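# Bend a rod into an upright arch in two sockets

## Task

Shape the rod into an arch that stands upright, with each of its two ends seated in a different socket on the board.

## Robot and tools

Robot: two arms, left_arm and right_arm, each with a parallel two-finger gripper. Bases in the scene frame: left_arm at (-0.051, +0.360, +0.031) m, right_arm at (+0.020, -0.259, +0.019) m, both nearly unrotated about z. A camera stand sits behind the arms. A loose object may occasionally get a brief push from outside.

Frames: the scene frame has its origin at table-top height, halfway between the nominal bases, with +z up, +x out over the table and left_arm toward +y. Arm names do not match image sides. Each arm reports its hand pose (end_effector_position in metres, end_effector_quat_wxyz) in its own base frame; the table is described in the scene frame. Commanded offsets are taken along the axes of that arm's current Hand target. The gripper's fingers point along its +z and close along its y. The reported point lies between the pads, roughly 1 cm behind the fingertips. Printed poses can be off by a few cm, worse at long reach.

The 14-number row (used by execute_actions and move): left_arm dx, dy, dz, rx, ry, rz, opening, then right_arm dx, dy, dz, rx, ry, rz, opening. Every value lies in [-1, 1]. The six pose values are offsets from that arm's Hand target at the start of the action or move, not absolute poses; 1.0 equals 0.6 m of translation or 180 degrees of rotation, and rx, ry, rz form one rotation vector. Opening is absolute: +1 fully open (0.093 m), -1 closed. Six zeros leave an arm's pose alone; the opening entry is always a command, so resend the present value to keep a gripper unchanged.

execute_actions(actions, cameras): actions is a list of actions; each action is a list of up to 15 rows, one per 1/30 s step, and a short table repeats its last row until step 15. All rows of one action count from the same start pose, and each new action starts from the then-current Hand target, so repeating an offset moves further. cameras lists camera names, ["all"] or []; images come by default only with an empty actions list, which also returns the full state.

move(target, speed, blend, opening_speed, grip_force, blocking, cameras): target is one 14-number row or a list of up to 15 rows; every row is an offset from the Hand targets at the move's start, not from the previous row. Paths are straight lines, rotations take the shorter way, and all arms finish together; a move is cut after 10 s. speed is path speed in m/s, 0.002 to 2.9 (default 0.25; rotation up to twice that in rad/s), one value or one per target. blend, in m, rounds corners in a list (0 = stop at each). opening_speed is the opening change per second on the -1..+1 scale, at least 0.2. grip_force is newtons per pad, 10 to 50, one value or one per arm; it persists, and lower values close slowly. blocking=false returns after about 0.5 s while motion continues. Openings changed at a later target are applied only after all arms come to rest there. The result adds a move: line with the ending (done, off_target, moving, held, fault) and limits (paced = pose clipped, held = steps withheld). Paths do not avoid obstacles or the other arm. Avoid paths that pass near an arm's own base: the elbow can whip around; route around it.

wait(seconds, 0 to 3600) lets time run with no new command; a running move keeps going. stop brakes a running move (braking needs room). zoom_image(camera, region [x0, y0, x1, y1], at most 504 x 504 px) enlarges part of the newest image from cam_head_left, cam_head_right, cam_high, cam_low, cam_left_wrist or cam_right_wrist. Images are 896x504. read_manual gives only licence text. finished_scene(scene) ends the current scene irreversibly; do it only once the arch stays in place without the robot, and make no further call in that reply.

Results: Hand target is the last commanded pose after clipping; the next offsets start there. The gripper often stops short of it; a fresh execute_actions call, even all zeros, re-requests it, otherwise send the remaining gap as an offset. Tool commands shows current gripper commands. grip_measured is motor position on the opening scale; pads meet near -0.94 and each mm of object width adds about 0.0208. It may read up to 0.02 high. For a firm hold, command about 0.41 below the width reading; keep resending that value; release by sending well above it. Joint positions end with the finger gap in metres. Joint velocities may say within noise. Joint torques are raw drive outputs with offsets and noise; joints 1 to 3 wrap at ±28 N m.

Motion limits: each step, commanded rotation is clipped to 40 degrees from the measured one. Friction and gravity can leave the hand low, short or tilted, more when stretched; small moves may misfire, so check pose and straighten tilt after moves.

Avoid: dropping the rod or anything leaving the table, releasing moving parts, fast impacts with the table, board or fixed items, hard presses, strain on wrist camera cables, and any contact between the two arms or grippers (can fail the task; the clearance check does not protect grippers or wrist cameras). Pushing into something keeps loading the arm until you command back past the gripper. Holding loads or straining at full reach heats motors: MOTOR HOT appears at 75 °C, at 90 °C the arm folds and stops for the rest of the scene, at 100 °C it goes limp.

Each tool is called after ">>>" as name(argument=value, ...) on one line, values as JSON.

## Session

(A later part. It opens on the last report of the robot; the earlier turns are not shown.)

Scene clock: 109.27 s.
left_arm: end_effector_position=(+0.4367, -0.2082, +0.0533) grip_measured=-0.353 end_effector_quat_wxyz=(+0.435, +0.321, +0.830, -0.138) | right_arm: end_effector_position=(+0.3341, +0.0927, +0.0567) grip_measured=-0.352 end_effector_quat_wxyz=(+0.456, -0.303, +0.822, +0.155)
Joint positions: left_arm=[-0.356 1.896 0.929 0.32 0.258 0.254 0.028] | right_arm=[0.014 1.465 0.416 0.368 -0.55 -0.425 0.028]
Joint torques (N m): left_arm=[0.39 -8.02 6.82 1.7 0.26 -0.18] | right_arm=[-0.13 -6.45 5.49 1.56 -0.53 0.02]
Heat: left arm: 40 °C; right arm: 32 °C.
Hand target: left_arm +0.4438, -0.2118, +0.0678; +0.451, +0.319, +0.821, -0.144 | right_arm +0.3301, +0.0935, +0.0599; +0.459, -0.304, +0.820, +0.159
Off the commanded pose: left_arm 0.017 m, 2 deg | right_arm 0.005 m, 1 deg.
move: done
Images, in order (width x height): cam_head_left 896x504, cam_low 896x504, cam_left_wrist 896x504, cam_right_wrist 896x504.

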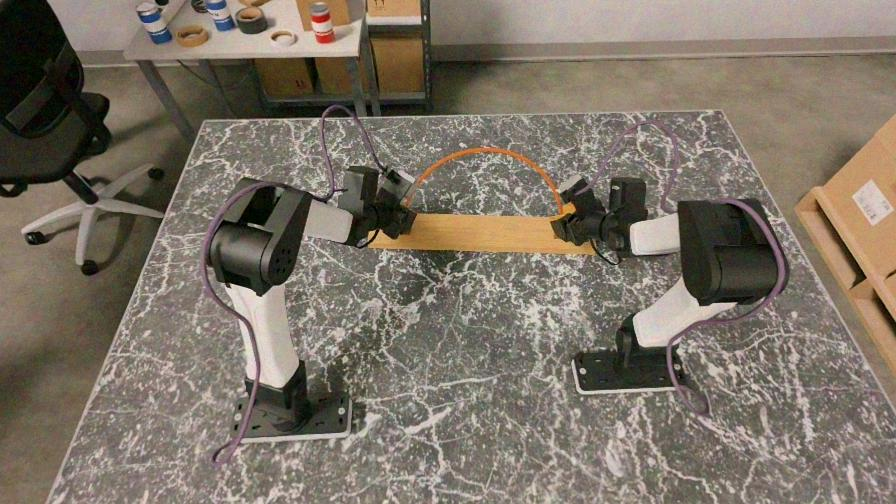

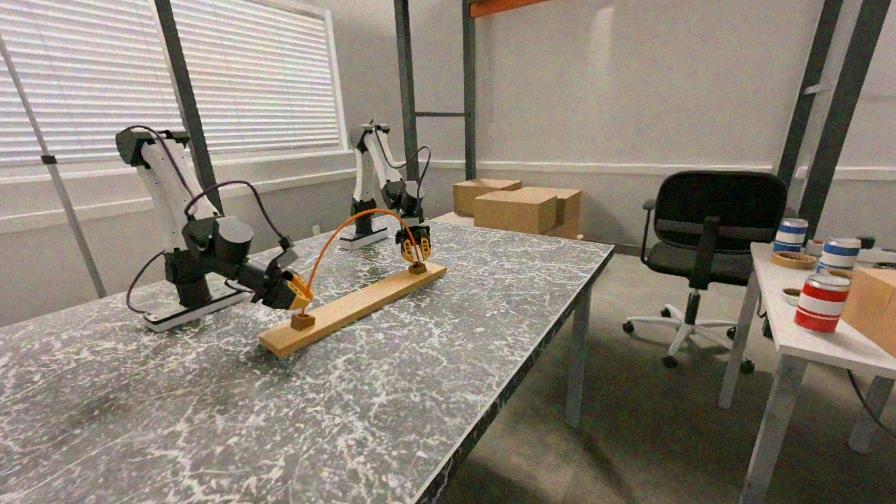

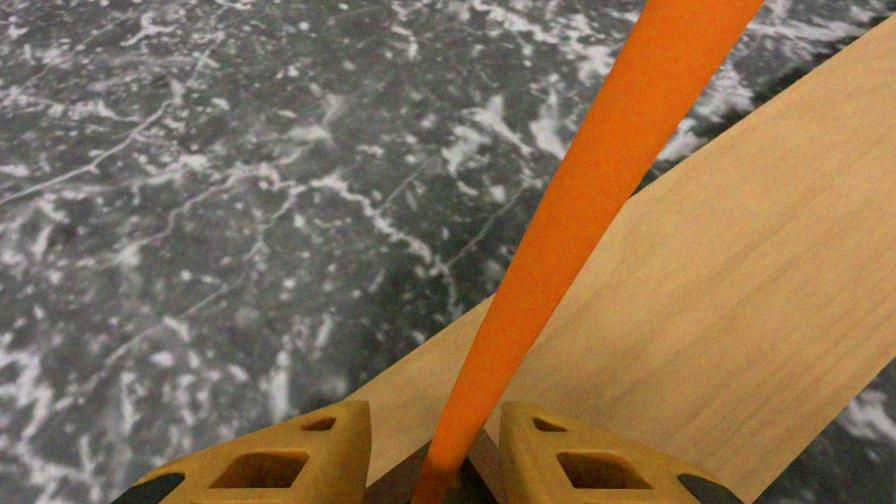

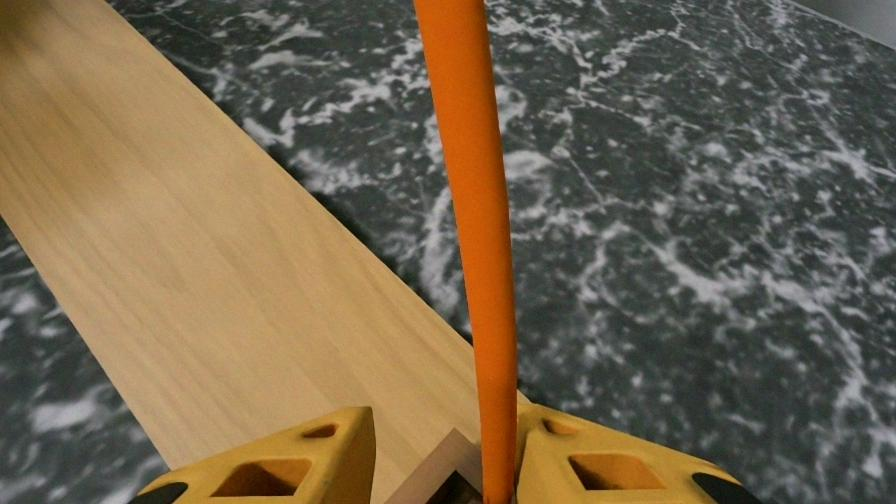

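>>> move(target=[0,0,0,0,0,0,0.5,0,0,0,0,0,0,0.5], opening_speed=0.3, cameras=["cam_low","cam_head_left","cam_left_wrist","cam_right_wrist"])

Scene clock: 113.37 s.
left_arm: end_effector_position=(+0.4367, -0.2082, +0.0533) grip_measured=+0.497 end_effector_quat_wxyz=(+0.435, +0.321, +0.830, -0.138) | right_arm: end_effector_position=(+0.3330, +0.0927, +0.0554) grip_measured=+0.498 end_effector_quat_wxyz=(+0.452, -0.303, +0.824, +0.156)
Joint positions: left_arm=[-0.356 1.896 0.929 0.32 0.258 0.254 0.069] | right_arm=[0.014 1.465 0.416 0.36 -0.55 -0.425 0.069]
Joint torques (N m): left_arm=[0.44 -8.17 6.76 1.69 0.24 -0.17] | right_arm=[-0.12 -6.35 5.45 1.61 -0.54 0.01]
Heat: left arm: 40 °C; right arm: 32 °C.
Hand target: left_arm +0.4438, -0.2118, +0.0678; +0.451, +0.319, +0.821, -0.144 | right_arm +0.3301, +0.0935, +0.0600; +0.459, -0.304, +0.820, +0.159
Off the commanded pose: left_arm 0.017 m, 2 deg | right_arm 0.005 m, 1 deg.
move: done
Images, in order (width x height): cam_head_left 896x504, cam_low 896x504, cam_left_wrist 896x504, cam_right_wrist 896x504.

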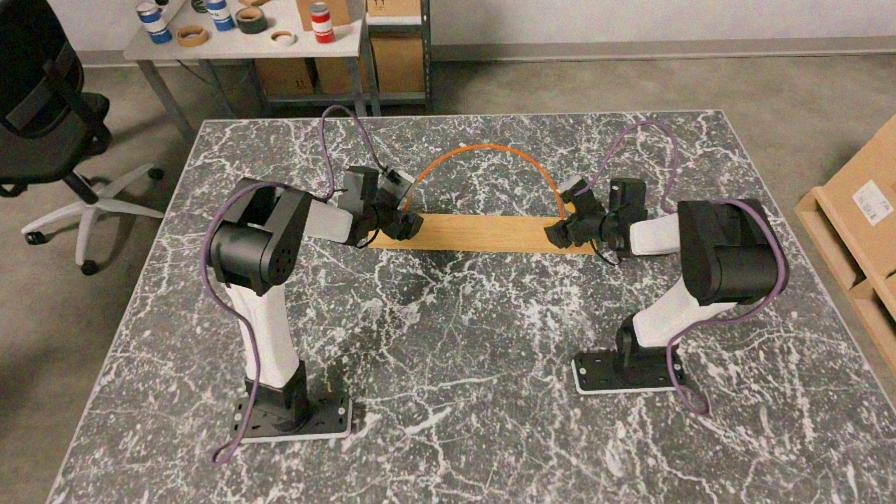

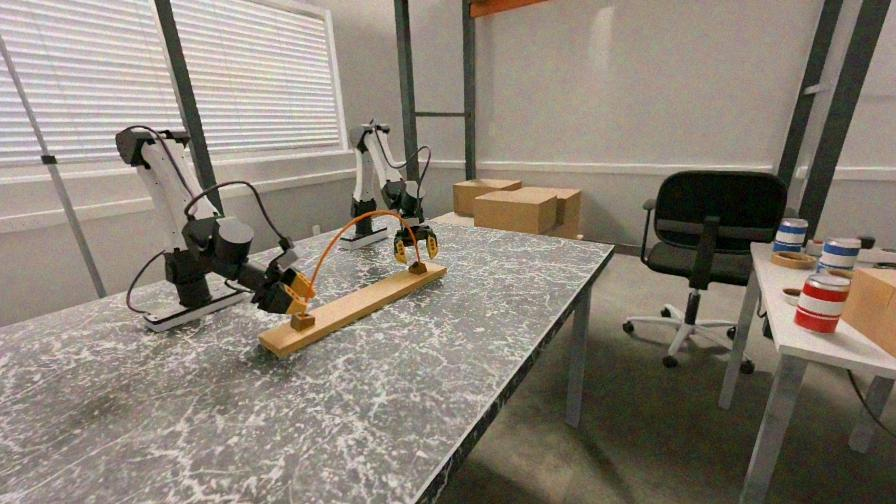

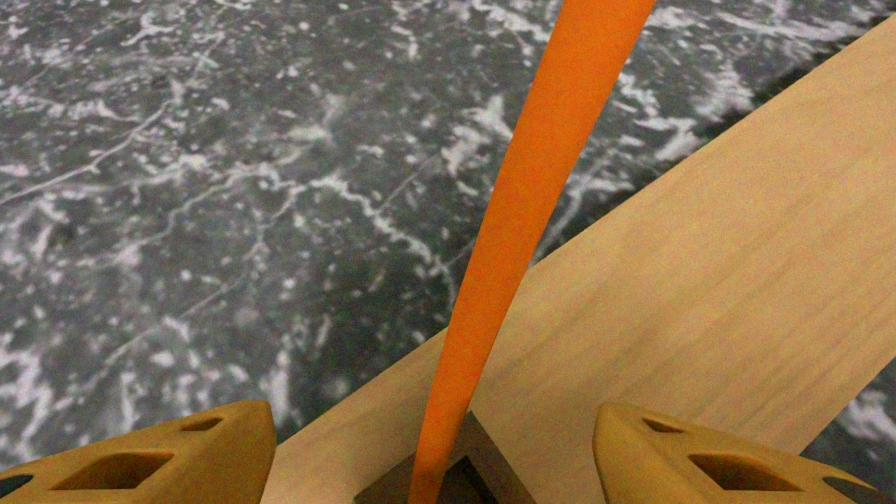

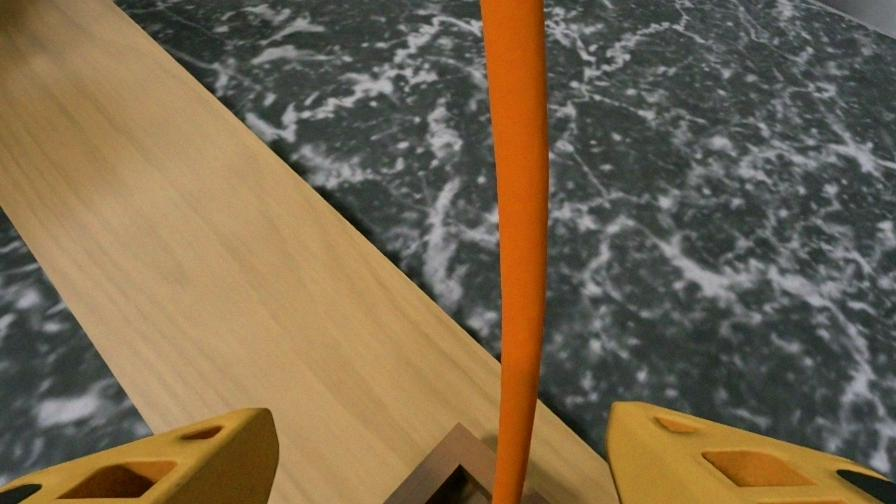

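>>> move(target=[0,0,-0.2,0,0,0,0.5,0,0,-0.2,0,0,0,0.5], speed=0.1, cameras=["cam_low","cam_head_left","cam_left_wrist","cam_right_wrist"])

Scene clock: 116.57 s.
left_arm: end_effector_position=(+0.3685, -0.1501, +0.1285) grip_measured=+0.497 end_effector_quat_wxyz=(+0.443, +0.312, +0.828, -0.144) | right_arm: end_effector_position=(+0.2443, +0.0314, +0.1080) grip_measured=+0.498 end_effector_quat_wxyz=(+0.442, -0.295, +0.831, +0.167)
Joint positions: left_arm=[-0.239 1.417 0.744 0.025 0.355 0.304 0.069] | right_arm=[-0.407 0.94 0.443 -0.484 -0.841 -0.819 0.069]
Joint torques (N m): left_arm=[0.7 -6.19 4.93 1.62 0.29 0.1] | right_arm=[-0.51 -1.48 11.41 1.19 -0.84 -0.13]
Heat: left arm: 41 °C; right arm: 32 °C.
Hand target: left_arm +0.3659, -0.1488, +0.1340; +0.452, +0.319, +0.821, -0.144 | right_arm +0.2514, +0.0287, +0.1234; +0.459, -0.304, +0.820, +0.159
Off the commanded pose: left_arm 0.006 m, 1 deg | right_arm 0.017 m, 3 deg.
move: off_target (right_arm)
Images, in order (width x height): cam_head_left 896x504, cam_low 896x504, cam_left_wrist 896x504, cam_right_wrist 896x504.

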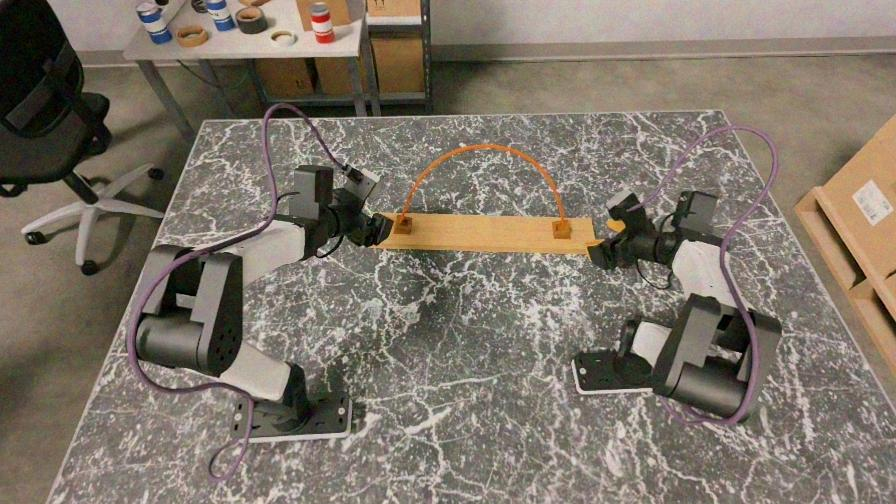

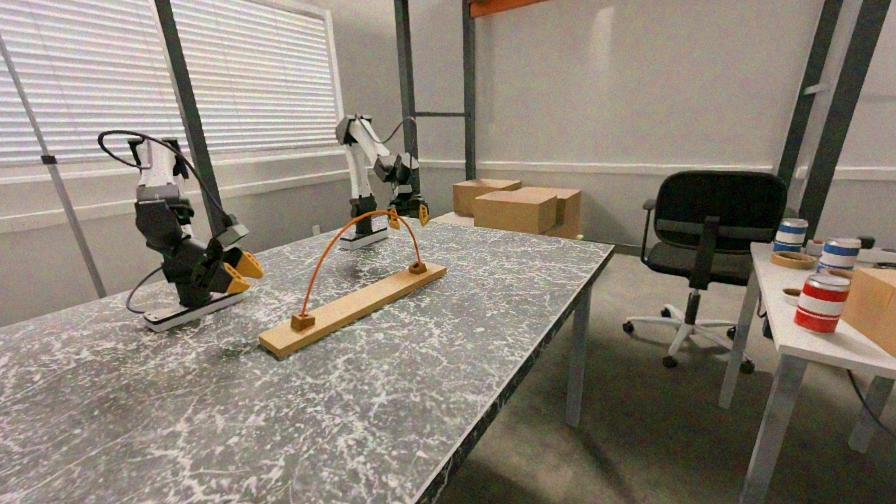

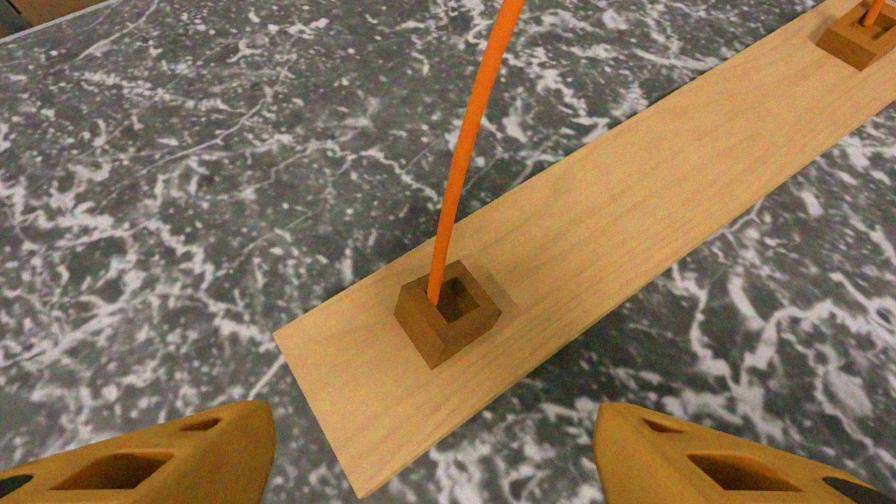

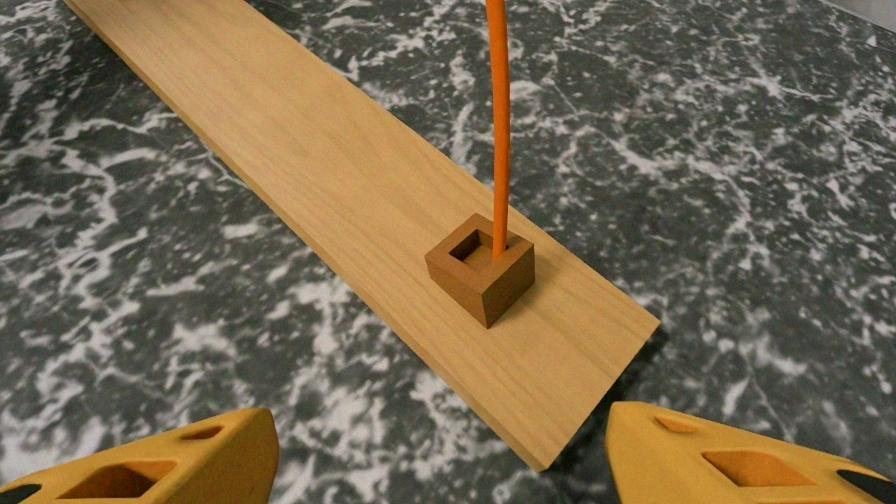

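>>> finished_scene(scene=3)

The scene is finished: the task was done.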